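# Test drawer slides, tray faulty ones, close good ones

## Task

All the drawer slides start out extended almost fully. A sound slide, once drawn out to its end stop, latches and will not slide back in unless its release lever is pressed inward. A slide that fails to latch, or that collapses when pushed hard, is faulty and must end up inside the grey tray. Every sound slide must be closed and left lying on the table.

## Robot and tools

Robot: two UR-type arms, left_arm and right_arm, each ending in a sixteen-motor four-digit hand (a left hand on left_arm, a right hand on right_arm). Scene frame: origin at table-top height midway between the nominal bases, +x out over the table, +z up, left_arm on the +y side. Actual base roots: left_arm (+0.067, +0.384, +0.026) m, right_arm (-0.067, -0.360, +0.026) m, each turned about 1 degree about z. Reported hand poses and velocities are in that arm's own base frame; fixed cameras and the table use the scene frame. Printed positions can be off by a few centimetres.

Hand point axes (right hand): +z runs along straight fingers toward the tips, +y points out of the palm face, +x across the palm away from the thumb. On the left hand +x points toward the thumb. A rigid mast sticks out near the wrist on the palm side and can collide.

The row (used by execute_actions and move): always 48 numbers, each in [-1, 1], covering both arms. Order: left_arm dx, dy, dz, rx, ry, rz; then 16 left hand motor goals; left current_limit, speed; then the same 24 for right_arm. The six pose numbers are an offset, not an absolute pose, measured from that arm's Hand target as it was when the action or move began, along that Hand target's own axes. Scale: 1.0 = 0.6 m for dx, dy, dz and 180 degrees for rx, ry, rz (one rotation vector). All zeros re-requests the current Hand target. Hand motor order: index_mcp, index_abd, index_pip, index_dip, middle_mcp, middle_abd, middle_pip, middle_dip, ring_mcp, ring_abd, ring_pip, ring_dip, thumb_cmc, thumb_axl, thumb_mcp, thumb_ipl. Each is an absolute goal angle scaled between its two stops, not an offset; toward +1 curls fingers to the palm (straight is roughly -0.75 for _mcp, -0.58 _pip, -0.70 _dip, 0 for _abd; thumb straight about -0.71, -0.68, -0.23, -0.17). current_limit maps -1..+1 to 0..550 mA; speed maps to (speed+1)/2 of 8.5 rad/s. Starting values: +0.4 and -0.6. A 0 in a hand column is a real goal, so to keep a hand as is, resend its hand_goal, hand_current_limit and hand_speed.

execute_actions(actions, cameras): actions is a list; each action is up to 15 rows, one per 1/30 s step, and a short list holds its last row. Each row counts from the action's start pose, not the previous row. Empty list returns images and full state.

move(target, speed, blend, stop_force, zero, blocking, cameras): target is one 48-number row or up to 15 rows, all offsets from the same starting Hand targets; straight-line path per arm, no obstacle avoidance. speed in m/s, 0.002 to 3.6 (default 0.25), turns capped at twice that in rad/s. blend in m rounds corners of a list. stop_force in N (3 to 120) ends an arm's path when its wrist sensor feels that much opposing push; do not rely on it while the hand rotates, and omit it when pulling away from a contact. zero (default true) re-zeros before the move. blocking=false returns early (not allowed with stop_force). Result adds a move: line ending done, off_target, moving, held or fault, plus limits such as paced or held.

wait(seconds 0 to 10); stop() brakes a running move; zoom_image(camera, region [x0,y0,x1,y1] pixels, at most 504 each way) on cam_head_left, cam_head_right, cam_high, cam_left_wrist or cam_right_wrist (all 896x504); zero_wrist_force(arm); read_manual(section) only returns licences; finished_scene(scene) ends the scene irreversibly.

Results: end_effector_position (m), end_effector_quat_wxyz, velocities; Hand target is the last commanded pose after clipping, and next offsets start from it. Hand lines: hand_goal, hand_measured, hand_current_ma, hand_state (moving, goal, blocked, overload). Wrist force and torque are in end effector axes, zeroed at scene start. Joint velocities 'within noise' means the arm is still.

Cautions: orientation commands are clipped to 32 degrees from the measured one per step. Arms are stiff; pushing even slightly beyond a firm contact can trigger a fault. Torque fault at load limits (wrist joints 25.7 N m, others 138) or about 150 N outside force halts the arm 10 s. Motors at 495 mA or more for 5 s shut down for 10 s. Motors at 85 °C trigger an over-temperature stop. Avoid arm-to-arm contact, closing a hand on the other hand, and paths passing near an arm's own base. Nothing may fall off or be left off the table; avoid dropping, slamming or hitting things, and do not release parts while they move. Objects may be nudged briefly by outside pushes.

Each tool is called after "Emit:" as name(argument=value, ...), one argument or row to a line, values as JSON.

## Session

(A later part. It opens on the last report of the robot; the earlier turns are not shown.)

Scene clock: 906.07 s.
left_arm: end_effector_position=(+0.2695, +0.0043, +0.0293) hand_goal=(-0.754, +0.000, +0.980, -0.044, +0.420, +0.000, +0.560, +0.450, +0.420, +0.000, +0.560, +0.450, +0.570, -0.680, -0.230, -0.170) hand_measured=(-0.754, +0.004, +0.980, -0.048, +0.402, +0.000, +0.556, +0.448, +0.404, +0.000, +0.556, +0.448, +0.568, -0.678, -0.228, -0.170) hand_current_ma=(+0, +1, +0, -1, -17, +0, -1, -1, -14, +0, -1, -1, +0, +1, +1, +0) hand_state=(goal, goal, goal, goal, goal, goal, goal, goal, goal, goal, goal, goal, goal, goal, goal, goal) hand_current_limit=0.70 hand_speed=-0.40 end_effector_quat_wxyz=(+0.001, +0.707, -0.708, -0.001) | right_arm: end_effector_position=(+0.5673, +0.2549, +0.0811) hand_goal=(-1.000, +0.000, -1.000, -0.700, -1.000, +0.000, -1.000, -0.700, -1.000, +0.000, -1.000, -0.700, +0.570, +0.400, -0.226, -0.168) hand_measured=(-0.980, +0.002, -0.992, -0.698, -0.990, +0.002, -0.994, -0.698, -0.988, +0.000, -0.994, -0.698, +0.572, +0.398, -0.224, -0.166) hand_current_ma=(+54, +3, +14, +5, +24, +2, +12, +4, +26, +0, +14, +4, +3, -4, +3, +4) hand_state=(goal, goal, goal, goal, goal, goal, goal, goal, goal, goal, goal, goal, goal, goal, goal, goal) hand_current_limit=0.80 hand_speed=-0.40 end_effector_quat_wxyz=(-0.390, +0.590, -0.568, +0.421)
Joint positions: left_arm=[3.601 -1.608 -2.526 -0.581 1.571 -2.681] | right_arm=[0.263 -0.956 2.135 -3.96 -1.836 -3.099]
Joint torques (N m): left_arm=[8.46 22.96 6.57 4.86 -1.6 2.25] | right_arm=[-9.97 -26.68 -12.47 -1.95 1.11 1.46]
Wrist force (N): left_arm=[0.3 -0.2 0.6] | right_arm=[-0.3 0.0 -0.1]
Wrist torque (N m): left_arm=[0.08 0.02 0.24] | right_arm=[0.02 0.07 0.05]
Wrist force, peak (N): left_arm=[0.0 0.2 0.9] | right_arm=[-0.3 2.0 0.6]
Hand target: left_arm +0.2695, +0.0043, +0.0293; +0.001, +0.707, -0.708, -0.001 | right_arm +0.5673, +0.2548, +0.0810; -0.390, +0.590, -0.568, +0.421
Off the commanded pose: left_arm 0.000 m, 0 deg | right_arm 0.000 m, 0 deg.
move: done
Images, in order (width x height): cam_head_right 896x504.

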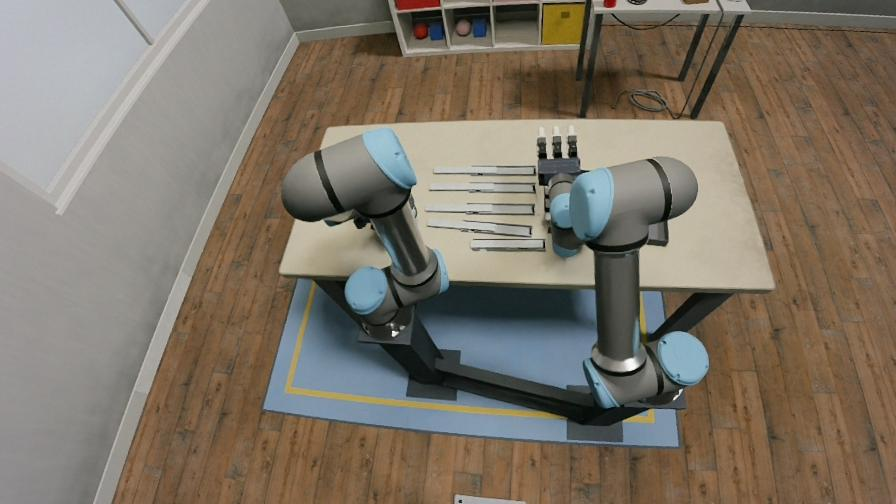

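Emit:
move(
  target=[0,-0.0258,0,0,0,0,-0.753,0,0.98,-0.043,0.42,0,0.56,0.45,0.42,0,0.56,0.45,0.571,-0.68,-0.23,-0.17,0.7,-0.4,-0.0126,0.0298,-0.2301,-0.1389,-0.009,0.0142,-1,0,-1,-0.7,-1,0,-1,-0.7,-1,0,-1,-0.7,0.571,0.401,-0.226,-0.168,0.8,-0.4],
  speed=0.2,
)

Emit:
move(
  target=[
    [0,0,0,0,0,0,-0.753,0,0.98,-0.043,0.42,0,0.56,0.45,0.42,0,0.56,0.45,0.571,-0.68,-0.23,-0.17,0.7,-0.4,0,0,0,0,0,0,-0.137,0,0.98,-0.043,-1,0,-1,-0.7,-1,0,-1,-0.7,-0.71,-0.68,-0.226,-0.168,0.8,-0.4],
    [0,0,0,0,0,0,-0.753,0,0.98,-0.043,0.42,0,0.56,0.45,0.42,0,0.56,0.45,0.571,-0.68,-0.23,-0.17,0.7,-0.4,0,0.1492,0.1492,0,0,0,-0.137,0,0.98,-0.043,-1,0,-1,-0.7,-1,0,-1,-0.7,-0.71,-0.68,-0.226,-0.168,0.8,-0.4],
  ],
  speed=0.1,
)

Emit:
move(
  target=[0.125,0,0,0,0,0,-0.753,0,0.98,-0.043,0.42,0,0.56,0.45,0.42,0,0.56,0.45,0.571,-0.68,-0.23,-0.17,0.7,-0.4,0,0,0,0,0,0,-0.137,0,0.98,-0.043,-1,0,-1,-0.7,-1,0,-1,-0.7,-0.71,-0.68,-0.226,-0.168,0.8,-0.4],
  speed=0.03,
  stop_force=8,
  cameras=["cam_head_right"],
)

Emit:
zoom_image(
  camera="cam_head_right",
  region=[400, 150, 600, 290],
)

Scene clock: 927.67 s.
left_arm: end_effector_position=(+0.2850, +0.0042, +0.0293) hand_goal=(-0.754, +0.000, +0.980, -0.044, +0.420, +0.000, +0.560, +0.450, +0.420, +0.000, +0.560, +0.450, +0.570, -0.680, -0.230, -0.170) hand_measured=(-0.754, +0.004, +0.980, -0.048, +0.402, +0.000, +0.556, +0.448, +0.404, +0.000, +0.556, +0.448, +0.568, -0.678, -0.228, -0.170) hand_current_ma=(+0, +1, +0, -1, -17, +0, -1, -1, -14, +0, -1, -1, +0, +1, +1, +0) hand_state=(goal, goal, goal, goal, goal, goal, goal, goal, goal, goal, goal, goal, goal, goal, goal, goal) hand_current_limit=0.70 hand_speed=-0.40 end_effector_quat_wxyz=(+0.001, +0.707, -0.707, -0.001) | right_arm: end_effector_position=(+0.4314, +0.2640, +0.1108) hand_goal=(-1.000, +0.000, -1.000, -0.700, -1.000, +0.000, -1.000, -0.700, -1.000, +0.000, -1.000, -0.700, +0.570, +0.400, -0.226, -0.168) hand_measured=(-0.980, +0.002, -0.992, -0.698, -0.990, +0.002, -0.994, -0.698, -0.988, +0.000, -0.994, -0.698, +0.572, +0.398, -0.224, -0.166) hand_current_ma=(+54, +3, +14, +5, +24, +2, +12, +4, +26, +0, +14, +4, +3, -4, +3, +4) hand_state=(goal, goal, goal, goal, goal, goal, goal, goal, goal, goal, goal, goal, goal, goal, goal, goal) hand_current_limit=0.80 hand_speed=-0.40 end_effector_quat_wxyz=(-0.270, +0.653, -0.653, +0.271) end_effector_velocity=(+0.000, +0.000, -0.001) end_effector_angular_velocity=(-0.002, +0.004, +0.000)
Joint positions: left_arm=[3.581 -1.644 -2.485 -0.585 1.571 -2.701] | right_arm=[0.301 -1.38 2.314 -3.268 -1.782 -2.926]
Joint velocities: left_arm=[within noise] | right_arm=[0 0 -0.001 0.005 0 -0.001]
Joint torques (N m): left_arm=[7.86 26.91 5.12 0.94 -1.5 2.34] | right_arm=[-10.5 -38 -30.24 -0.98 -1.03 -1.24]
Wrist force (N): left_arm=[0.2 0.1 0.6] | right_arm=[0.1 -0.4 -0.1]
Wrist torque (N m): left_arm=[0.12 0.02 0.26] | right_arm=[-0.03 -0.04 0.09]
Wrist force, peak (N): left_arm=[0.4 0.2 0.9] | right_arm=[0.1 -0.2 0.9]
Hand target: left_arm +0.2849, +0.0042, +0.0293; +0.001, +0.707, -0.708, -0.001 | right_arm +0.4314, +0.2640, +0.1109; -0.270, +0.653, -0.653, +0.271
Off the commanded pose: left_arm 0.000 m, 0 deg | right_arm 0.000 m, 0 deg.
move: done

Scene clock: 930.63 s.
left_arm: end_effector_position=(+0.2849, +0.0042, +0.0293) hand_goal=(-0.754, +0.000, +0.980, -0.044, +0.420, +0.000, +0.560, +0.450, +0.420, +0.000, +0.560, +0.450, +0.570, -0.680, -0.230, -0.170) hand_measured=(-0.754, +0.004, +0.980, -0.048, +0.402, +0.000, +0.556, +0.448, +0.404, +0.000, +0.556, +0.448, +0.568, -0.678, -0.228, -0.170) hand_current_ma=(+0, +1, +0, -1, -17, +0, -1, -1, -14, +0, -1, -1, +0, +1, +1, +0) hand_state=(goal, goal, goal, goal, goal, goal, goal, goal, goal, goal, goal, goal, goal, goal, goal, goal) hand_current_limit=0.70 hand_speed=-0.40 end_effector_quat_wxyz=(+0.001, +0.707, -0.708, +0.000) | right_arm: end_effector_position=(+0.4315, +0.2639, -0.0156) hand_goal=(-0.138, +0.000, +0.980, -0.044, -1.000, +0.000, -1.000, -0.700, -1.000, +0.000, -1.000, -0.700, -0.710, -0.680, -0.226, -0.168) hand_measured=(-0.130, +0.002, +0.988, -0.046, -0.990, +0.002, -0.994, -0.698, -0.988, +0.000, -0.994, -0.698, -0.696, -0.678, -0.224, -0.166) hand_current_ma=(+18, +2, +17, -5, +24, +2, +12, +4, +27, +0, +14, +4, +37, +5, +3, +4) hand_state=(goal, goal, goal, goal, goal, goal, goal, goal, goal, goal, goal, goal, goal, goal, goal, goal) hand_current_limit=0.80 hand_speed=-0.40 end_effector_quat_wxyz=(-0.270, +0.653, -0.653, +0.271)
Joint positions: left_arm=[3.581 -1.644 -2.486 -0.585 1.571 -2.701] | right_arm=[0.3 -1.003 2.355 -3.685 -1.782 -2.926]
Joint torques (N m): left_arm=[7.78 25.52 4.66 3.64 0.78 2.59] | right_arm=[-5.28 -22.64 -7.39 -4.5 1.14 -2.07]
Wrist force (N): left_arm=[0.1 0.2 0.7] | right_arm=[0.0 -0.8 -0.6]
Wrist torque (N m): left_arm=[0.12 0.03 0.25] | right_arm=[0.01 -0.01 0.08]
Wrist force, peak (N): left_arm=[0.2 0.5 0.8] | right_arm=[0.8 -6.1 -2.9]
Hand target: left_arm +0.2849, +0.0042, +0.0293; +0.001, +0.707, -0.708, -0.001 | right_arm +0.4315, +0.2639, -0.0157; -0.270, +0.653, -0.653, +0.271
Off the commanded pose: left_arm 0.000 m, 0 deg | right_arm 0.000 m, 0 deg.
move: done

Scene clock: 933.93 s.
left_arm: end_effector_position=(+0.2849, -0.0708, +0.0293) hand_goal=(-0.754, +0.000, +0.980, -0.044, +0.420, +0.000, +0.560, +0.450, +0.420, +0.000, +0.560, +0.450, +0.570, -0.680, -0.230, -0.170) hand_measured=(-0.754, +0.004, +0.980, -0.048, +0.402, +0.000, +0.556, +0.448, +0.404, +0.000, +0.556, +0.448, +0.568, -0.678, -0.228, -0.170) hand_current_ma=(+0, +1, +0, -1, -17, +0, -1, -1, -14, +0, -1, -1, +0, +1, +1, +0) hand_state=(goal, goal, goal, goal, goal, goal, goal, goal, goal, goal, goal, goal, goal, goal, goal, goal) hand_current_limit=0.70 hand_speed=-0.40 end_effector_quat_wxyz=(+0.001, +0.707, -0.708, +0.000) | right_arm: end_effector_position=(+0.4315, +0.2639, -0.0157) hand_goal=(-0.138, +0.000, +0.980, -0.044, -1.000, +0.000, -1.000, -0.700, -1.000, +0.000, -1.000, -0.700, -0.710, -0.680, -0.226, -0.168) hand_measured=(-0.130, +0.002, +0.988, -0.046, -0.990, +0.002, -0.994, -0.698, -0.988, +0.000, -0.994, -0.698, -0.696, -0.678, -0.224, -0.166) hand_current_ma=(+18, +2, +16, -5, +24, +2, +12, +4, +27, +0, +14, +4, +37, +5, +3, +4) hand_state=(goal, goal, goal, goal, goal, goal, goal, goal, goal, goal, goal, goal, goal, goal, goal, goal) hand_current_limit=0.80 hand_speed=-0.40 end_effector_quat_wxyz=(-0.270, +0.653, -0.653, +0.271)
Joint positions: left_arm=[3.378 -1.648 -2.48 -0.586 1.571 -2.904] | right_arm=[0.3 -1.003 2.355 -3.686 -1.782 -2.926]
Joint torques (N m): left_arm=[8.6 26.34 5.52 0.41 0.6 2.38] | right_arm=[12.82 -19.9 6.94 -4.18 0.13 0.91]
Wrist force (N): left_arm=[0.3 0.1 0.5] | right_arm=[0.8 -1.8 -0.7]
Wrist torque (N m): left_arm=[0.12 0.01 0.09] | right_arm=[-0.01 -0.01 0.14]
Wrist force, peak (N): left_arm=[-2.0 0.6 0.5] | right_arm=[0.9 -2.2 -0.7]
Hand target: left_arm +0.2849, -0.0708, +0.0293; +0.001, +0.707, -0.708, -0.001 | right_arm +0.4315, +0.2639, -0.0157; -0.270, +0.653, -0.653, +0.271
Off the commanded pose: left_arm 0.000 m, 0 deg | right_arm 0.000 m, 0 deg.
move: done
Images, in order (width x height): cam_head_right 896x504.

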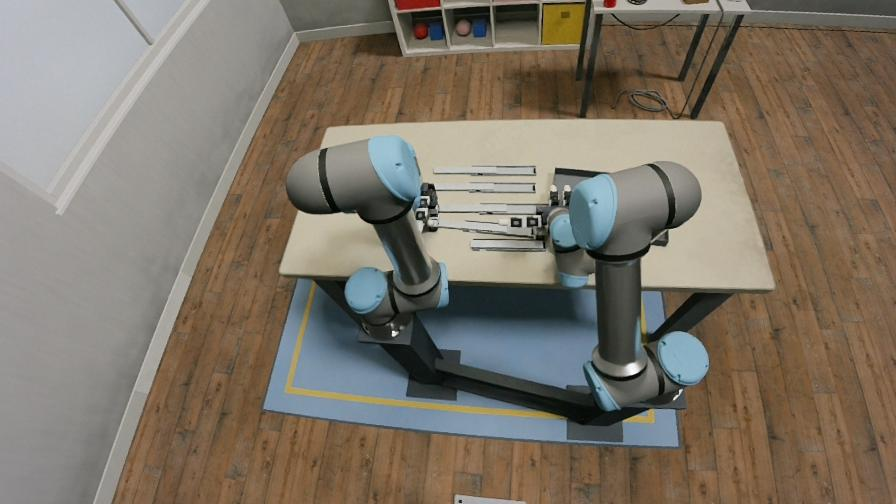

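Scaled by 2.520 from the camera's 896x504 image, which has a finer 1280x720 frame.

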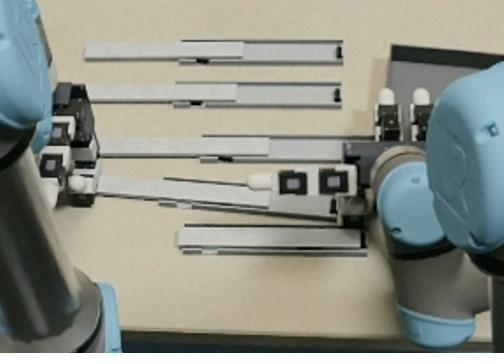

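Emit:
move(
  target=[-0.02,0.02,0,0,0,0,-0.753,0,0.98,-0.043,0.42,0,0.56,0.45,0.42,0,0.56,0.45,0.571,-0.68,-0.23,-0.17,0.7,-0.4,0,0,0,0,0,0,-0.137,0,0.98,-0.043,-1,0,-1,-0.7,-1,0,-1,-0.7,-0.71,-0.68,-0.226,-0.168,0.8,-0.4],
  speed=0.1,
)

Emit:
move(
  target=[0.25,0,0,0,0,0,-0.753,0,0.98,-0.043,0.42,0,0.56,0.45,0.42,0,0.56,0.45,0.571,-0.68,-0.23,-0.17,0.7,-0.4,0,0,0,0,0,0,-0.137,0,0.98,-0.043,-1,0,-1,-0.7,-1,0,-1,-0.7,-0.71,-0.68,-0.226,-0.168,0.8,-0.4],
  speed=0.05,
  stop_force=12,
  cameras=["cam_head_right"],
)

Emit:
zoom_image(
  camera="cam_head_right",
  region=[400, 150, 600, 290],
)

Scene clock: 955.03 s.
left_arm: end_effector_position=(+0.2728, -0.0587, +0.0294) hand_goal=(-0.754, +0.000, +0.980, -0.044, +0.420, +0.000, +0.560, +0.450, +0.420, +0.000, +0.560, +0.450, +0.570, -0.680, -0.230, -0.170) hand_measured=(-0.754, +0.004, +0.980, -0.048, +0.402, +0.000, +0.556, +0.448, +0.404, +0.000, +0.556, +0.448, +0.568, -0.678, -0.228, -0.170) hand_current_ma=(+0, +1, +0, -1, -17, +0, -1, -1, -14, +0, -1, -1, +0, +1, +1, +0) hand_state=(goal, goal, goal, goal, goal, goal, goal, goal, goal, goal, goal, goal, goal, goal, goal, goal) hand_current_limit=0.70 hand_speed=-0.40 end_effector_quat_wxyz=(+0.001, +0.707, -0.708, -0.001) end_effector_velocity=(+0.001, -0.001, +0.000) end_effector_angular_velocity=(-0.001, -0.002, +0.002) | right_arm: end_effector_position=(+0.4315, +0.2639, -0.0157) hand_goal=(-0.138, +0.000, +0.980, -0.044, -1.000, +0.000, -1.000, -0.700, -1.000, +0.000, -1.000, -0.700, -0.710, -0.680, -0.226, -0.168) hand_measured=(-0.130, +0.002, +0.988, -0.046, -0.990, +0.002, -0.994, -0.698, -0.988, +0.000, -0.994, -0.698, -0.696, -0.678, -0.224, -0.166) hand_current_ma=(+18, +2, +16, -5, +24, +2, +12, +4, +27, +0, +14, +4, +37, +5, +3, +4) hand_state=(goal, goal, goal, goal, goal, goal, goal, goal, goal, goal, goal, goal, goal, goal, goal, goal) hand_current_limit=0.80 hand_speed=-0.40 end_effector_quat_wxyz=(-0.270, +0.653, -0.653, +0.271)
Joint positions: left_arm=[3.421 -1.618 -2.515 -0.582 1.571 -2.861] | right_arm=[0.3 -1.003 2.355 -3.686 -1.782 -2.926]
Joint velocities: left_arm=[-0.003 -0.002 0.003 0 -0.001 -0.005] | right_arm=[within noise]
Joint torques (N m): left_arm=[-5.62 10.18 21.89 3.27 0.54 -2.05] | right_arm=[14.33 -21.14 6.36 -3.5 -0.87 1.74]
Wrist force (N): left_arm=[0.3 0.3 0.5] | right_arm=[0.9 -1.7 -0.4]
Wrist torque (N m): left_arm=[0.15 0.00 0.27] | right_arm=[-0.02 -0.02 0.14]
Wrist force, peak (N): left_arm=[0.4 -0.5 0.6] | right_arm=[1.0 -2.2 -0.7]
Hand target: left_arm +0.2729, -0.0587, +0.0294; +0.001, +0.707, -0.708, -0.001 | right_arm +0.4315, +0.2639, -0.0157; -0.270, +0.653, -0.653, +0.271
Off the commanded pose: left_arm 0.000 m, 0 deg | right_arm 0.000 m, 0 deg.
move: done

Scene clock: 958.27 s.
left_arm: end_effector_position=(+0.2727, -0.1624, +0.0294) hand_goal=(-0.754, +0.000, +0.980, -0.044, +0.420, +0.000, +0.560, +0.450, +0.420, +0.000, +0.560, +0.450, +0.570, -0.680, -0.230, -0.170) hand_measured=(-0.758, +0.022, +0.980, -0.048, +0.402, +0.000, +0.556, +0.448, +0.404, +0.000, +0.556, +0.448, +0.568, -0.678, -0.228, -0.170) hand_current_ma=(-2, +16, +0, -1, -17, +0, -1, -1, -14, +0, -1, -1, +0, +1, +1, +0) hand_state=(goal, blocked, goal, goal, goal, goal, goal, goal, goal, goal, goal, goal, goal, goal, goal, goal) hand_current_limit=0.70 hand_speed=-0.40 end_effector_quat_wxyz=(+0.001, +0.707, -0.708, +0.000) | right_arm: end_effector_position=(+0.4315, +0.2639, -0.0157) hand_goal=(-0.138, +0.000, +0.980, -0.044, -1.000, +0.000, -1.000, -0.700, -1.000, +0.000, -1.000, -0.700, -0.710, -0.680, -0.226, -0.168) hand_measured=(-0.124, +0.006, +0.982, -0.046, -0.990, +0.002, -0.994, -0.698, -0.988, +0.000, -0.994, -0.698, -0.696, -0.678, -0.224, -0.166) hand_current_ma=(+33, +9, +1, -5, +24, +2, +12, +4, +27, +0, +14, +4, +37, +5, +3, +4) hand_state=(goal, goal, goal, goal, goal, goal, goal, goal, goal, goal, goal, goal, goal, goal, goal, goal) hand_current_limit=0.80 hand_speed=-0.40 end_effector_quat_wxyz=(-0.270, +0.653, -0.653, +0.271)
Joint positions: left_arm=[3.124 -1.673 -2.451 -0.59 1.57 -3.158] | right_arm=[0.3 -1.003 2.355 -3.686 -1.782 -2.926]
Joint torques (N m): left_arm=[-8 12.69 20.48 4.37 -2.36 -2.03] | right_arm=[11.97 -22.01 4.17 0.19 2.45 1.46]
Wrist force (N): left_arm=[-4.0 -0.1 -0.2] | right_arm=[5.3 -8.1 -8.3]
Wrist torque (N m): left_arm=[0.22 -0.11 -0.09] | right_arm=[0.30 -0.36 0.33]
Wrist force, peak (N): left_arm=[-16.5 -1.7 -9.2] | right_arm=[11.6 -12.6 -12.0]
Hand target: left_arm +0.2727, -0.1624, +0.0294; +0.001, +0.707, -0.708, +0.000 (not the last commanded pose) | right_arm +0.4315, +0.2639, -0.0157; -0.270, +0.653, -0.653, +0.271
Off the commanded pose: left_arm 0.046 m, 0 deg | right_arm 0.000 m, 0 deg.
move: contact (left_arm)
Images, in order (width x height): cam_head_right 896x504.

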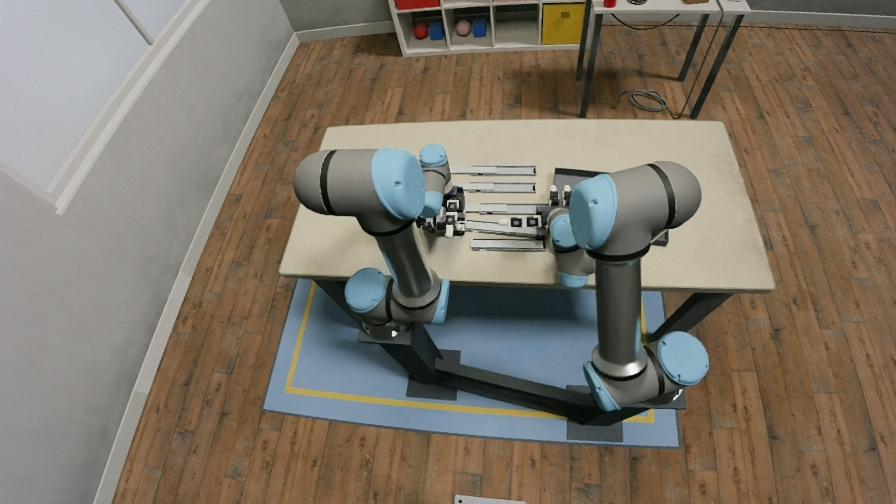

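Scaled by 2.520 from the camera's 896x504 image, which has a finer 1280x720 frame.

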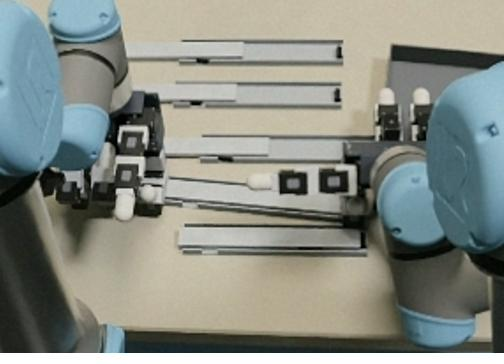

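Emit:
move(
  target=[
    [-0.0167,0,-0.1333,0,0,0,-0.753,0,0.98,-0.043,0.42,0,0.56,0.45,0.42,0,0.56,0.45,0.571,-0.68,-0.23,-0.17,0.7,-0.4,0.0167,-0.1532,-0.1532,0,0,0,-0.137,0,0.98,-0.043,-1,0,-1,-0.7,-1,0,-1,-0.7,-0.71,-0.68,-0.226,-0.168,0.8,-0.4],
    [-0.2207,-0.1117,-0.1333,0,0,0,-0.753,0,0.98,-0.043,0.42,0,0.56,0.45,0.42,0,0.56,0.45,0.571,-0.68,-0.23,-0.17,0.7,-0.4,0.12,-0.1532,-0.1532,0,0,0,-0.137,0,0.98,-0.043,-1,0,-1,-0.7,-1,0,-1,-0.7,-0.71,-0.68,-0.226,-0.168,0.8,-0.4],
  ],
  speed=0.25,
  blend=[0.02,0],
  cameras=["cam_head_right","cam_head_left"],
)

Emit:
zoom_image(
  camera="cam_head_right",
  region=[400, 150, 600, 290],
)

Scene clock: 970.97 s.
left_arm: end_effector_position=(+0.3400, -0.0301, +0.1092) hand_goal=(-0.754, +0.000, +0.980, -0.044, +0.420, +0.000, +0.560, +0.450, +0.420, +0.000, +0.560, +0.450, +0.570, -0.680, -0.230, -0.170) hand_measured=(-0.758, +0.004, +0.980, -0.048, +0.402, +0.000, +0.556, +0.448, +0.404, +0.000, +0.556, +0.448, +0.570, -0.678, -0.228, -0.170) hand_current_ma=(-1, +1, +0, -1, -17, +0, -1, -1, -14, +0, -1, -1, +0, +1, +1, +0) hand_state=(goal, goal, goal, goal, goal, goal, goal, goal, goal, goal, goal, goal, goal, goal, goal, goal) hand_current_limit=0.70 hand_speed=-0.40 end_effector_quat_wxyz=(+0.001, +0.707, -0.707, +0.000) | right_arm: end_effector_position=(+0.4313, +0.1920, +0.1144) hand_goal=(-0.138, +0.000, +0.980, -0.044, -1.000, +0.000, -1.000, -0.700, -1.000, +0.000, -1.000, -0.700, -0.710, -0.680, -0.226, -0.168) hand_measured=(-0.136, +0.002, +0.978, -0.046, -0.990, +0.002, -0.994, -0.698, -0.988, +0.000, -0.994, -0.698, -0.696, -0.678, -0.224, -0.166) hand_current_ma=(+2, +4, -3, -5, +25, +2, +12, +4, +27, +0, +14, +4, +34, +5, +3, +4) hand_state=(goal, goal, goal, goal, goal, goal, goal, goal, goal, goal, goal, goal, goal, goal, goal, goal) hand_current_limit=0.80 hand_speed=-0.40 end_effector_quat_wxyz=(-0.270, +0.653, -0.653, +0.271)
Joint positions: left_arm=[3.443 -1.573 -2.255 -0.886 1.571 -2.839] | right_arm=[0.107 -1.463 2.411 -3.302 -1.648 -3.066]
Joint torques (N m): left_arm=[9.35 12.27 23.41 3.44 -0.07 2.3] | right_arm=[-5.44 -8.42 -28.6 -0.36 0.36 0.91]
Wrist force (N): left_arm=[0.3 0.0 0.4] | right_arm=[0.4 -0.7 0.0]
Wrist torque (N m): left_arm=[0.12 0.00 0.28] | right_arm=[-0.06 -0.04 0.00]
Wrist force, peak (N): left_arm=[-4.2 -0.4 0.0] | right_arm=[4.9 -8.3 -8.3]
Hand target: left_arm +0.3400, -0.0300, +0.1092; +0.001, +0.707, -0.708, +0.000 | right_arm +0.4314, +0.1920, +0.1144; -0.270, +0.653, -0.653, +0.271
Off the commanded pose: left_arm 0.000 m, 0 deg | right_arm 0.000 m, 0 deg.
move: done
Images, in order (width x height): cam_head_left 896x504, cam_head_right 896x504.

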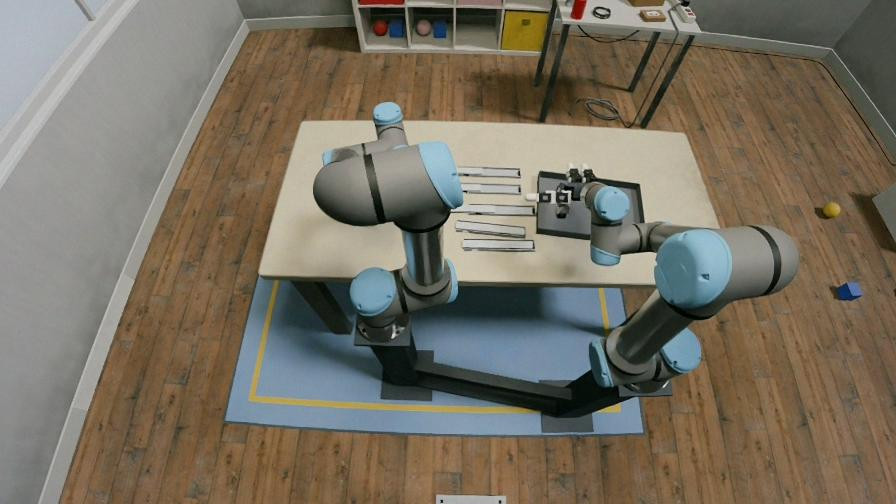

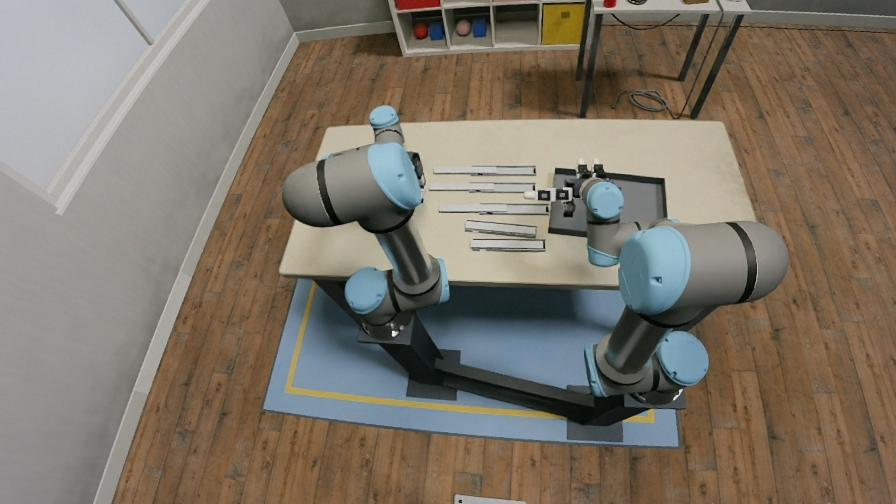

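Scaled by 2.520 from the camera's 896x504 image, which has a finer 1280x720 frame.

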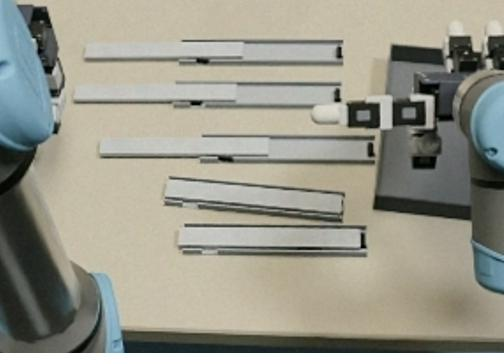

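Emit:
move(
  target=[0,0,0,0,0,0,-0.753,0,0.98,-0.043,0.42,0,0.56,0.45,0.42,0,0.56,0.45,0.571,-0.68,-0.23,-0.17,0.7,-0.4,-0.2472,-0.2503,0.2503,0.1389,0.009,-0.0142,-1,0,-1,-0.7,-1,0,-1,-0.7,-1,0,-1,-0.7,0.571,0.401,-0.226,-0.168,0.8,-0.4],
  speed=0.25,
)

Emit:
move(
  target=[0,0,0,0,0,0,-0.753,0,0.98,-0.043,0.42,0,0.56,0.45,0.42,0,0.56,0.45,0.571,-0.68,-0.23,-0.17,0.7,-0.4,-0.0071,0.1278,0.0465,0,0,0,-1,0,-1,-0.7,-1,0,-1,-0.7,-1,0,-1,-0.7,0.571,0.401,-0.226,-0.168,0.8,-0.4],
  speed=0.12,
)

Emit:
move(
  target=[0,0,0,0,0,0,-0.753,0,0.98,-0.043,0.42,0,0.56,0.45,0.42,0,0.56,0.45,0.571,-0.68,-0.23,-0.17,0.7,-0.4,-0.002,0.0355,0.0129,0,0,0,-1,0,-1,-0.7,-1,0,-1,-0.7,-1,0,-1,-0.7,0.571,0.401,-0.226,-0.168,0.8,-0.4],
  speed=0.025,
  stop_force=3,
)

Scene clock: 988.77 s.
left_arm: end_effector_position=(+0.3400, -0.0300, +0.1092) hand_goal=(-0.754, +0.000, +0.980, -0.044, +0.420, +0.000, +0.560, +0.450, +0.420, +0.000, +0.560, +0.450, +0.570, -0.680, -0.230, -0.170) hand_measured=(-0.758, +0.004, +0.980, -0.048, +0.402, +0.000, +0.556, +0.448, +0.404, +0.000, +0.556, +0.448, +0.570, -0.678, -0.228, -0.170) hand_current_ma=(-1, +1, +0, -1, -17, +0, -1, -1, -14, +0, -1, -1, +0, +1, +1, +0) hand_state=(goal, goal, goal, goal, goal, goal, goal, goal, goal, goal, goal, goal, goal, goal, goal, goal) hand_current_limit=0.70 hand_speed=-0.40 end_effector_quat_wxyz=(+0.001, +0.707, -0.708, +0.000) | right_arm: end_effector_position=(+0.6437, +0.3402, +0.1143) hand_goal=(-1.000, +0.000, -1.000, -0.700, -1.000, +0.000, -1.000, -0.700, -1.000, +0.000, -1.000, -0.700, +0.570, +0.400, -0.226, -0.168) hand_measured=(-0.980, +0.002, -0.992, -0.698, -0.990, +0.002, -0.994, -0.698, -0.988, +0.000, -0.994, -0.698, +0.568, +0.398, -0.224, -0.166) hand_current_ma=(+54, +3, +16, +4, +25, +2, +12, +4, +27, +0, +14, +4, -4, -5, +3, +4) hand_state=(goal, goal, goal, goal, goal, goal, goal, goal, goal, goal, goal, goal, goal, goal, goal, goal) hand_current_limit=0.80 hand_speed=-0.40 end_effector_quat_wxyz=(-0.390, +0.590, -0.568, +0.421)
Joint positions: left_arm=[3.443 -1.574 -2.255 -0.886 1.571 -2.839] | right_arm=[0.38 -0.885 1.799 -3.68 -1.945 -3.055]
Joint torques (N m): left_arm=[8.11 12.54 26.78 0.76 1.55 2.47] | right_arm=[-7.44 -31.68 -30.26 -3.4 -1.2 1.9]
Wrist force (N): left_arm=[0.1 0.1 0.2] | right_arm=[-0.1 0.0 0.1]
Wrist torque (N m): left_arm=[0.14 0.02 0.19] | right_arm=[-0.01 0.04 0.08]
Wrist force, peak (N): left_arm=[0.0 0.6 0.6] | right_arm=[-1.2 -0.8 1.5]
Hand target: left_arm +0.3400, -0.0300, +0.1092; +0.001, +0.707, -0.708, +0.000 | right_arm +0.6438, +0.3402, +0.1143; -0.390, +0.590, -0.568, +0.421
Off the commanded pose: left_arm 0.000 m, 0 deg | right_arm 0.000 m, 0 deg.
move: done

Scene clock: 989.87 s.
left_arm: end_effector_position=(+0.3400, -0.0300, +0.1092) hand_goal=(-0.754, +0.000, +0.980, -0.044, +0.420, +0.000, +0.560, +0.450, +0.420, +0.000, +0.560, +0.450, +0.570, -0.680, -0.230, -0.170) hand_measured=(-0.758, +0.004, +0.980, -0.048, +0.402, +0.000, +0.556, +0.448, +0.404, +0.000, +0.556, +0.448, +0.570, -0.678, -0.228, -0.170) hand_current_ma=(-1, +1, +0, -1, -17, +0, -1, -1, -14, +0, -1, -1, +0, +1, +1, +0) hand_state=(goal, goal, goal, goal, goal, goal, goal, goal, goal, goal, goal, goal, goal, goal, goal, goal) hand_current_limit=0.70 hand_speed=-0.40 end_effector_quat_wxyz=(+0.001, +0.707, -0.708, +0.000) | right_arm: end_effector_position=(+0.6440, +0.3402, +0.0328) hand_goal=(-1.000, +0.000, -1.000, -0.700, -1.000, +0.000, -1.000, -0.700, -1.000, +0.000, -1.000, -0.700, +0.570, +0.400, -0.226, -0.168) hand_measured=(-0.980, +0.002, -0.992, -0.698, -0.990, +0.002, -0.994, -0.698, -0.988, +0.000, -0.994, -0.698, +0.568, +0.398, -0.224, -0.166) hand_current_ma=(+54, +3, +15, +4, +25, +2, +12, +4, +27, +0, +14, +4, -4, -5, +3, +4) hand_state=(goal, goal, goal, goal, goal, goal, goal, goal, goal, goal, goal, goal, goal, goal, goal, goal) hand_current_limit=0.80 hand_speed=-0.40 end_effector_quat_wxyz=(-0.390, +0.590, -0.568, +0.421)
Joint positions: left_arm=[3.443 -1.574 -2.255 -0.886 1.571 -2.839] | right_arm=[0.38 -0.72 1.787 -3.834 -1.945 -3.055]
Joint torques (N m): left_arm=[8.23 13.1 25.88 0.87 1.74 2.4] | right_arm=[-7.44 -44.99 2.69 -2.26 1.31 -1.8]
Wrist force (N): left_arm=[0.3 0.2 0.1] | right_arm=[0.2 -0.3 0.1]
Wrist torque (N m): left_arm=[0.17 -0.01 0.21] | right_arm=[-0.05 0.01 0.09]
Wrist force, peak (N): left_arm=[0.2 0.4 0.5] | right_arm=[0.1 -1.8 -0.4]
Hand target: left_arm +0.3400, -0.0300, +0.1092; +0.001, +0.707, -0.708, +0.000 | right_arm +0.6439, +0.3401, +0.0326; -0.390, +0.590, -0.568, +0.421
Off the commanded pose: left_arm 0.000 m, 0 deg | right_arm 0.000 m, 0 deg.
move: done

Scene clock: 991.37 s.
left_arm: end_effector_position=(+0.3400, -0.0300, +0.1092) hand_goal=(-0.754, +0.000, +0.980, -0.044, +0.420, +0.000, +0.560, +0.450, +0.420, +0.000, +0.560, +0.450, +0.570, -0.680, -0.230, -0.170) hand_measured=(-0.758, +0.004, +0.980, -0.048, +0.402, +0.000, +0.556, +0.448, +0.404, +0.000, +0.556, +0.448, +0.570, -0.678, -0.228, -0.170) hand_current_ma=(-1, +1, +0, -1, -17, +0, -1, -1, -14, +0, -1, -1, +0, +1, +1, +0) hand_state=(goal, goal, goal, goal, goal, goal, goal, goal, goal, goal, goal, goal, goal, goal, goal, goal) hand_current_limit=0.70 hand_speed=-0.40 end_effector_quat_wxyz=(+0.001, +0.707, -0.708, +0.000) | right_arm: end_effector_position=(+0.6439, +0.3401, +0.0200) hand_goal=(-1.000, +0.000, -1.000, -0.700, -1.000, +0.000, -1.000, -0.700, -1.000, +0.000, -1.000, -0.700, +0.570, +0.400, -0.226, -0.168) hand_measured=(-0.980, +0.002, -0.992, -0.698, -0.990, +0.002, -0.994, -0.698, -0.988, +0.000, -0.994, -0.698, +0.568, +0.398, -0.224, -0.166) hand_current_ma=(+53, +3, +14, +4, +25, +2, +12, +4, +27, +0, +14, +4, -4, -5, +3, +4) hand_state=(goal, goal, goal, goal, goal, goal, goal, goal, goal, goal, goal, goal, goal, goal, goal, goal) hand_current_limit=0.80 hand_speed=-0.40 end_effector_quat_wxyz=(-0.390, +0.590, -0.568, +0.421)
Joint positions: left_arm=[3.443 -1.574 -2.255 -0.886 1.571 -2.839] | right_arm=[0.38 -0.693 1.782 -3.855 -1.945 -3.055]
Joint torques (N m): left_arm=[9.08 13.15 25.62 0.67 1.65 2.43] | right_arm=[-5.23 -55.26 3.26 -4.37 1.15 2.23]
Wrist force (N): left_arm=[0.0 -0.2 0.3] | right_arm=[-0.1 -3.5 -0.1]
Wrist torque (N m): left_arm=[0.10 0.04 0.19] | right_arm=[-0.46 0.08 -0.14]
Wrist force, peak (N): left_arm=[0.1 0.0 0.7] | right_arm=[0.8 -12.7 -4.6]
Hand target: left_arm +0.3400, -0.0300, +0.1092; +0.001, +0.707, -0.708, +0.000 | right_arm +0.6439, +0.3401, +0.0200; -0.390, +0.590, -0.568, +0.421 (not the last commanded pose)
Off the commanded pose: left_arm 0.000 m, 0 deg | right_arm 0.010 m, 0 deg.
move: contact (right_arm)

Emit:
wait(
  seconds=0,
  cameras=["cam_right_wrist","cam_head_right","cam_high"],
)

Emit:
zoom_image(
  camera="cam_head_right",
  region=[420, 150, 580, 270],
)

Emit:
zoom_image(
  camera="cam_right_wrist",
  region=[480, 0, 896, 400],
)

Scene clock: 1005.00 s.
left_arm: end_effector_position=(+0.3400, -0.0300, +0.1092) hand_goal=(-0.754, +0.000, +0.980, -0.044, +0.420, +0.000, +0.560, +0.450, +0.420, +0.000, +0.560, +0.450, +0.570, -0.680, -0.230, -0.170) hand_measured=(-0.758, +0.004, +0.980, -0.048, +0.402, +0.000, +0.556, +0.448, +0.404, +0.000, +0.556, +0.448, +0.570, -0.678, -0.228, -0.170) hand_current_ma=(-1, +1, +0, -1, -17, +0, -1, -1, -14, +0, -1, -1, +0, +1, +1, +0) hand_state=(goal, goal, goal, goal, goal, goal, goal, goal, goal, goal, goal, goal, goal, goal, goal, goal) hand_current_limit=0.70 hand_speed=-0.40 end_effector_quat_wxyz=(+0.001, +0.707, -0.708, +0.000) | right_arm: end_effector_position=(+0.6439, +0.3401, +0.0200) hand_goal=(-1.000, +0.000, -1.000, -0.700, -1.000, +0.000, -1.000, -0.700, -1.000, +0.000, -1.000, -0.700, +0.570, +0.400, -0.226, -0.168) hand_measured=(-0.980, +0.002, -0.992, -0.698, -0.990, +0.002, -0.994, -0.698, -0.988, +0.000, -0.994, -0.698, +0.568, +0.398, -0.224, -0.166) hand_current_ma=(+53, +3, +14, +4, +25, +2, +12, +4, +27, +0, +14, +4, -4, -5, +3, +4) hand_state=(goal, goal, goal, goal, goal, goal, goal, goal, goal, goal, goal, goal, goal, goal, goal, goal) hand_current_limit=0.80 hand_speed=-0.40 end_effector_quat_wxyz=(-0.390, +0.590, -0.568, +0.421)
Joint positions: left_arm=[3.443 -1.574 -2.255 -0.886 1.571 -2.839] | right_arm=[0.38 -0.693 1.782 -3.855 -1.945 -3.055]
Joint torques (N m): left_arm=[8.92 13.44 26.57 1 1.2 2.23] | right_arm=[-4.57 -56.98 1.8 -4.62 1.07 2.34]
Wrist force (N): left_arm=[-0.1 0.2 0.5] | right_arm=[0.0 -3.3 -0.3]
Wrist torque (N m): left_arm=[0.14 0.06 0.17] | right_arm=[-0.44 0.08 -0.14]
Wrist force, peak (N): left_arm=[0.4 0.7 0.5] | right_arm=[0.2 -3.7 -0.4]
Hand target: left_arm +0.3400, -0.0300, +0.1092; +0.001, +0.707, -0.708, +0.000 | right_arm +0.6439, +0.3401, +0.0200; -0.390, +0.590, -0.568, +0.421 (not the last commanded pose)
Off the commanded pose: left_arm 0.000 m, 0 deg | right_arm 0.010 m, 0 deg.
camera_calibration:
cam_right_wrist: T_world_to_cam=[[-0.216379, 0.715674, -0.664071, -0.058277], [-0.511771, 0.496103, 0.701407, 0.0996369], [0.831427, 0.491622, 0.258915, -0.581534], [0, 0, 0, 1]] pos_world=[0.521885, 0.278172, 0.0419819]
Images, in order (width x height): cam_head_right 896x504, cam_high 896x504, cam_right_wrist 896x504.

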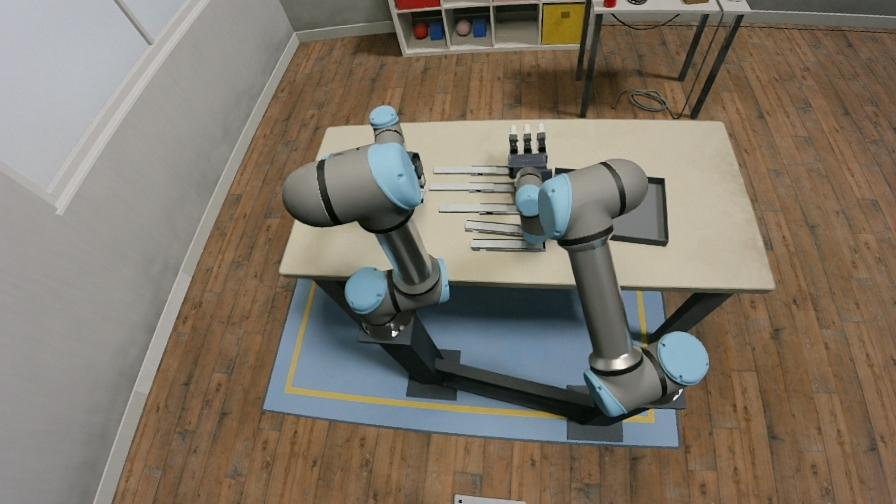

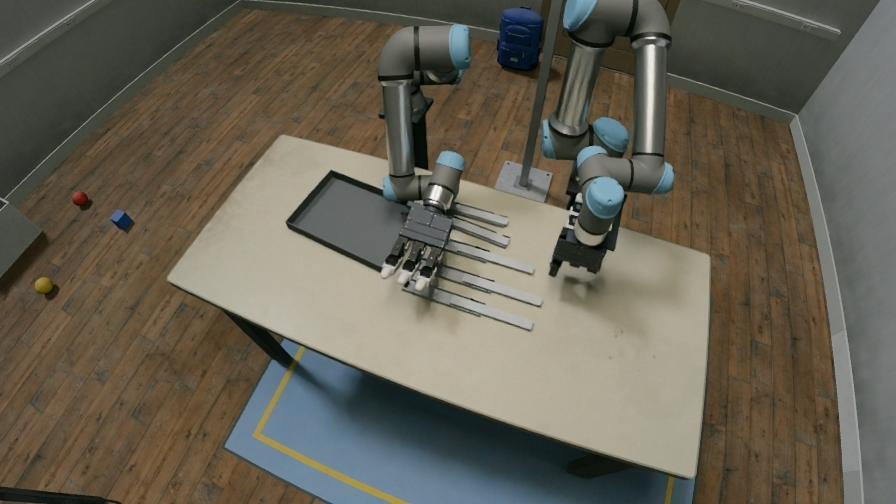

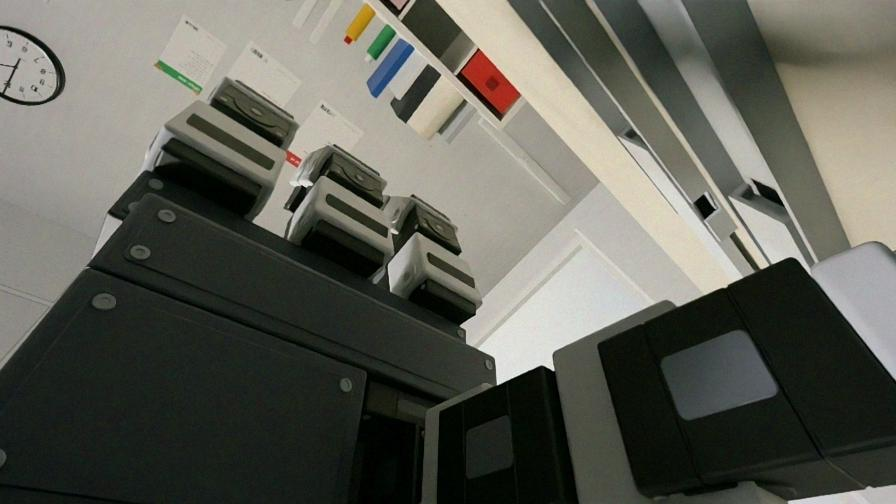

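Scaled by 3.150 from the camera's 896x504 image, which has a finer 1280x720 frame.

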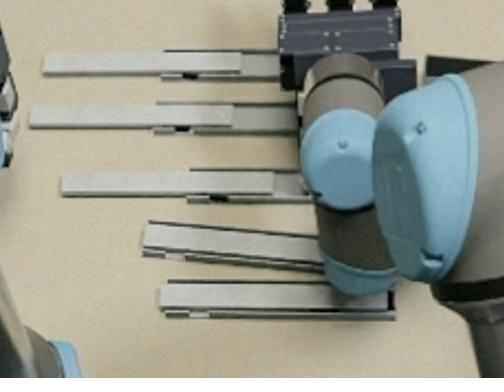

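Scaled by 1.212 from the camera's 896x504 image, which has a finer 1280x720 frame.

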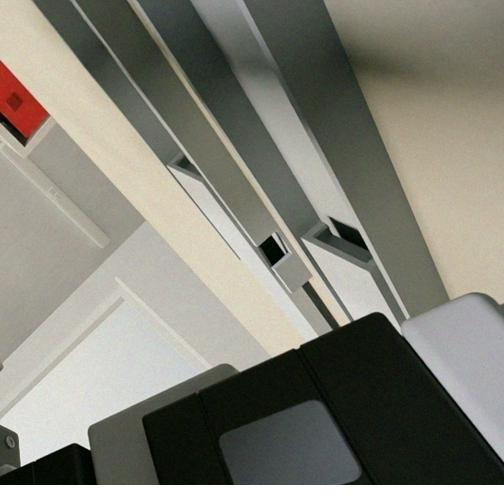

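Emit:
move(
  target=[
    [0,0,0,0,0,0,-0.753,0,0.98,-0.043,0.42,0,0.56,0.45,0.42,0,0.56,0.45,0.571,-0.68,-0.23,-0.17,0.7,-0.4,0.007,-0.1252,-0.0455,0,0,0,-1,0,-1,-0.7,-1,0,-1,-0.7,-1,0,-1,-0.7,0.571,0.401,-0.226,-0.168,0.8,-0.4],
    [0,0,0,0,0,0,-0.753,0,0.98,-0.043,0.42,0,0.56,0.45,0.42,0,0.56,0.45,0.571,-0.68,-0.23,-0.17,0.7,-0.4,0.6777,-0.0476,-0.1564,0,0,0,-1,0,-1,-0.7,-1,0,-1,-0.7,-1,0,-1,-0.7,0.571,0.401,-0.226,-0.168,0.8,-0.4],
    [0,0,0,0,0,0,-0.753,0,0.98,-0.043,0.42,0,0.56,0.45,0.42,0,0.56,0.45,0.571,-0.68,-0.23,-0.17,0.7,-0.4,0.6707,0.0776,-0.1109,0,0,0,-1,0,-1,-0.7,-1,0,-1,-0.7,-1,0,-1,-0.7,0.571,0.401,-0.226,-0.168,0.8,-0.4],
  ],
  speed=[0.15,0.3,0.12],
  blend=[0.02,0.02,0],
)

Emit:
move(
  target=[0,0,0,0,0,0,-0.753,0,0.98,-0.043,0.42,0,0.56,0.45,0.42,0,0.56,0.45,0.571,-0.68,-0.23,-0.17,0.7,-0.4,0.1248,0.0061,0.0023,0,0,0,-1,0,-1,-0.7,-1,0,-1,-0.7,-1,0,-1,-0.7,0.571,0.401,-0.226,-0.168,0.8,-0.4],
  speed=0.04,
  stop_force=6,
  cameras=["cam_head_right"],
)

Emit:
zoom_image(
  camera="cam_head_right",
  region=[440, 130, 740, 290],
)

Scene clock: 1071.77 s.
left_arm: end_effector_position=(+0.3400, -0.0300, +0.1092) hand_goal=(-0.754, +0.000, +0.980, -0.044, +0.420, +0.000, +0.560, +0.450, +0.420, +0.000, +0.560, +0.450, +0.570, -0.680, -0.230, -0.170) hand_measured=(-0.758, +0.004, +0.980, -0.048, +0.402, +0.000, +0.556, +0.448, +0.404, +0.000, +0.556, +0.448, +0.570, -0.678, -0.228, -0.170) hand_current_ma=(-1, +1, +0, -1, -17, +0, -1, -1, -14, +0, -1, -1, +0, +1, +1, +0) hand_state=(goal, goal, goal, goal, goal, goal, goal, goal, goal, goal, goal, goal, goal, goal, goal, goal) hand_current_limit=0.70 hand_speed=-0.40 end_effector_quat_wxyz=(+0.001, +0.707, -0.708, +0.000) | right_arm: end_effector_position=(+0.5653, -0.0629, +0.0205) hand_goal=(-1.000, +0.000, -1.000, -0.700, -1.000, +0.000, -1.000, -0.700, -1.000, +0.000, -1.000, -0.700, +0.570, +0.400, -0.226, -0.168) hand_measured=(-0.982, +0.002, -0.994, -0.698, -0.990, +0.002, -0.994, -0.698, -0.988, +0.000, -0.994, -0.698, +0.570, +0.398, -0.224, -0.166) hand_current_ma=(+51, +2, +14, +4, +25, +2, +12, +4, +27, +0, +14, +4, -1, -5, +2, +4) hand_state=(goal, goal, goal, goal, goal, goal, goal, goal, goal, goal, goal, goal, goal, goal, goal, goal) hand_current_limit=0.80 hand_speed=-0.40 end_effector_quat_wxyz=(-0.390, +0.590, -0.568, +0.421)
Joint positions: left_arm=[3.443 -1.574 -2.255 -0.886 1.571 -2.839] | right_arm=[-0.553 -0.837 2.307 -4.213 -1.072 -3.397]
Joint torques (N m): left_arm=[8.61 13.03 27.19 0.86 0.98 2.63] | right_arm=[-6.01 -25.33 11.76 -4.19 1.31 2.39]
Wrist force (N): left_arm=[0.2 0.2 0.4] | right_arm=[0.0 -0.3 -0.1]
Wrist torque (N m): left_arm=[0.14 0.01 0.21] | right_arm=[0.00 0.01 0.05]
Wrist force, peak (N): left_arm=[0.1 0.2 0.8] | right_arm=[0.1 -3.7 -0.6]
Hand target: left_arm +0.3400, -0.0300, +0.1092; +0.001, +0.707, -0.708, +0.000 | right_arm +0.5653, -0.0628, +0.0204; -0.390, +0.590, -0.568, +0.421
Off the commanded pose: left_arm 0.000 m, 0 deg | right_arm 0.000 m, 0 deg.
move: done

Scene clock: 1074.70 s.
left_arm: end_effector_position=(+0.3400, -0.0300, +0.1092) hand_goal=(-0.754, +0.000, +0.980, -0.044, +0.420, +0.000, +0.560, +0.450, +0.420, +0.000, +0.560, +0.450, +0.570, -0.680, -0.230, -0.170) hand_measured=(-0.758, +0.004, +0.980, -0.048, +0.402, +0.000, +0.556, +0.448, +0.404, +0.000, +0.556, +0.448, +0.570, -0.678, -0.228, -0.170) hand_current_ma=(-1, +1, +0, -1, -17, +0, -1, -1, -14, +0, -1, -1, +0, +1, +1, +0) hand_state=(goal, goal, goal, goal, goal, goal, goal, goal, goal, goal, goal, goal, goal, goal, goal, goal) hand_current_limit=0.70 hand_speed=-0.40 end_effector_quat_wxyz=(+0.001, +0.707, -0.708, +0.000) | right_arm: end_effector_position=(+0.5653, -0.1378, +0.0204) hand_goal=(-1.000, +0.000, -1.000, -0.700, -1.000, +0.000, -1.000, -0.700, -1.000, +0.000, -1.000, -0.700, +0.570, +0.400, -0.226, -0.168) hand_measured=(-0.982, +0.002, -0.994, -0.698, -0.990, +0.002, -0.994, -0.698, -0.988, +0.000, -0.994, -0.698, +0.560, +0.398, -0.232, -0.170) hand_current_ma=(+51, +2, +14, +4, +25, +2, +12, +4, +27, +0, +14, +4, -22, -5, -17, -4) hand_state=(goal, goal, goal, goal, goal, goal, goal, goal, goal, goal, goal, goal, goal, goal, goal, goal) hand_current_limit=0.80 hand_speed=-0.40 end_effector_quat_wxyz=(-0.390, +0.590, -0.568, +0.421)
Joint positions: left_arm=[3.443 -1.574 -2.255 -0.886 1.571 -2.839] | right_arm=[-0.715 -0.835 2.258 -4.123 -0.925 -3.475]
Joint torques (N m): left_arm=[8.59 12.92 25.97 0.65 0.91 2.47] | right_arm=[11.04 -36.41 8.47 -4.51 0.23 2.39]
Wrist force (N): left_arm=[0.1 0.1 0.2] | right_arm=[-0.2 -0.3 0.1]
Wrist torque (N m): left_arm=[0.14 0.03 0.19] | right_arm=[-0.01 0.03 0.13]
Wrist force, peak (N): left_arm=[0.4 0.2 0.7] | right_arm=[-0.9 -1.1 0.3]
Hand target: left_arm +0.3400, -0.0300, +0.1092; +0.001, +0.707, -0.708, +0.000 | right_arm +0.5653, -0.1378, +0.0204; -0.390, +0.590, -0.568, +0.421
Off the commanded pose: left_arm 0.000 m, 0 deg | right_arm 0.000 m, 0 deg.
move: done
Images, in order (width x height): cam_head_right 896x504.

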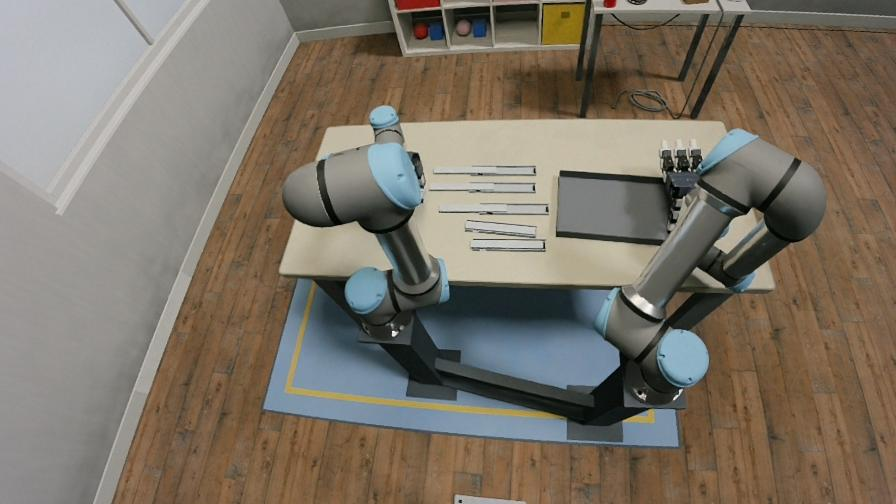

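Scaled by 1.680 from the camera's 896x504 image, which has a finer 1280x720 frame.

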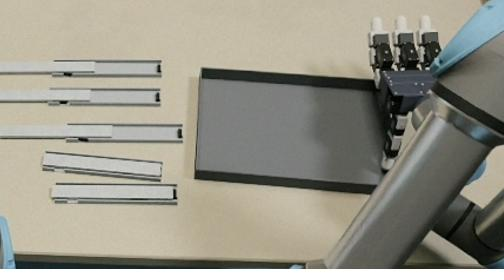

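Emit:
move(
  target=[0,0,0,0,0,0,-0.753,0,0.98,-0.043,0.42,0,0.56,0.45,0.42,0,0.56,0.45,0.571,-0.68,-0.23,-0.17,0.7,-0.4,0.0749,0.0037,0.0014,0,0,0,-1,0,-1,-0.7,-1,0,-1,-0.7,-1,0,-1,-0.7,0.571,0.401,-0.226,-0.168,0.8,-0.4],
  speed=0.05,
  stop_force=6,
  cameras=["cam_head_right"],
)

Emit:
zoom_image(
  camera="cam_head_right",
  region=[420, 150, 620, 290],
)

Scene clock: 1086.50 s.
left_arm: end_effector_position=(+0.3400, -0.0300, +0.1092) hand_goal=(-0.754, +0.000, +0.980, -0.044, +0.420, +0.000, +0.560, +0.450, +0.420, +0.000, +0.560, +0.450, +0.570, -0.680, -0.230, -0.170) hand_measured=(-0.758, +0.004, +0.980, -0.048, +0.402, +0.000, +0.556, +0.448, +0.404, +0.000, +0.556, +0.448, +0.570, -0.678, -0.228, -0.170) hand_current_ma=(-1, +1, +0, -1, -17, +0, -1, -1, -14, +0, -1, -1, +0, +1, +1, +0) hand_state=(goal, goal, goal, goal, goal, goal, goal, goal, goal, goal, goal, goal, goal, goal, goal, goal) hand_current_limit=0.70 hand_speed=-0.40 end_effector_quat_wxyz=(+0.001, +0.707, -0.708, +0.000) | right_arm: end_effector_position=(+0.5653, -0.1828, +0.0204) hand_goal=(-1.000, +0.000, -1.000, -0.700, -1.000, +0.000, -1.000, -0.700, -1.000, +0.000, -1.000, -0.700, +0.570, +0.400, -0.226, -0.168) hand_measured=(-0.982, +0.002, -0.994, -0.698, -0.990, +0.002, -0.994, -0.698, -0.988, +0.000, -0.994, -0.698, +0.558, +0.398, -0.234, -0.170) hand_current_ma=(+51, +2, +14, +4, +25, +2, +12, +4, +27, +0, +14, +4, -26, -5, -20, -6) hand_state=(goal, goal, goal, goal, goal, goal, goal, goal, goal, goal, goal, goal, goal, goal, goal, goal) hand_current_limit=0.80 hand_speed=-0.40 end_effector_quat_wxyz=(-0.390, +0.590, -0.568, +0.421)
Joint positions: left_arm=[3.443 -1.574 -2.255 -0.886 1.571 -2.839] | right_arm=[-0.798 -0.83 2.213 -4.053 -0.85 -3.522]
Joint torques (N m): left_arm=[8.98 12.88 26.01 0.85 0.4 2.53] | right_arm=[12.74 -51.81 7.97 -4.63 0.73 2.29]
Wrist force (N): left_arm=[0.4 0.0 0.5] | right_arm=[-0.4 -0.7 0.2]
Wrist torque (N m): left_arm=[0.10 -0.01 0.22] | right_arm=[-0.07 0.05 0.10]
Wrist force, peak (N): left_arm=[0.2 0.2 0.7] | right_arm=[-1.8 -0.9 0.5]
Hand target: left_arm +0.3400, -0.0300, +0.1092; +0.001, +0.707, -0.708, +0.000 | right_arm +0.5653, -0.1828, +0.0204; -0.390, +0.590, -0.568, +0.421
Off the commanded pose: left_arm 0.000 m, 0 deg | right_arm 0.000 m, 0 deg.
move: done
Images, in order (width x height): cam_head_right 896x504.

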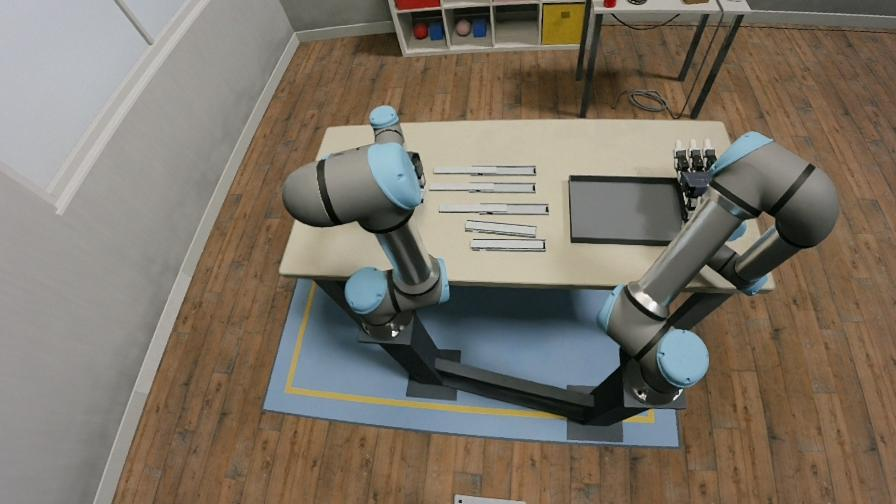

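Scaled by 2.520 from the camera's 896x504 image, which has a finer 1280x720 frame.

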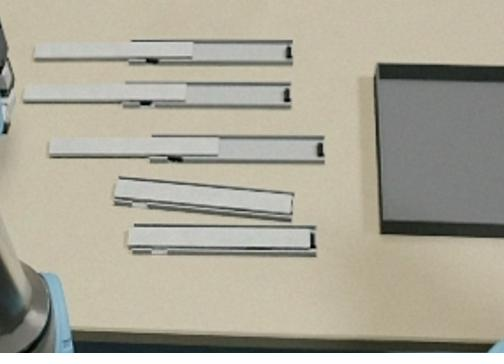

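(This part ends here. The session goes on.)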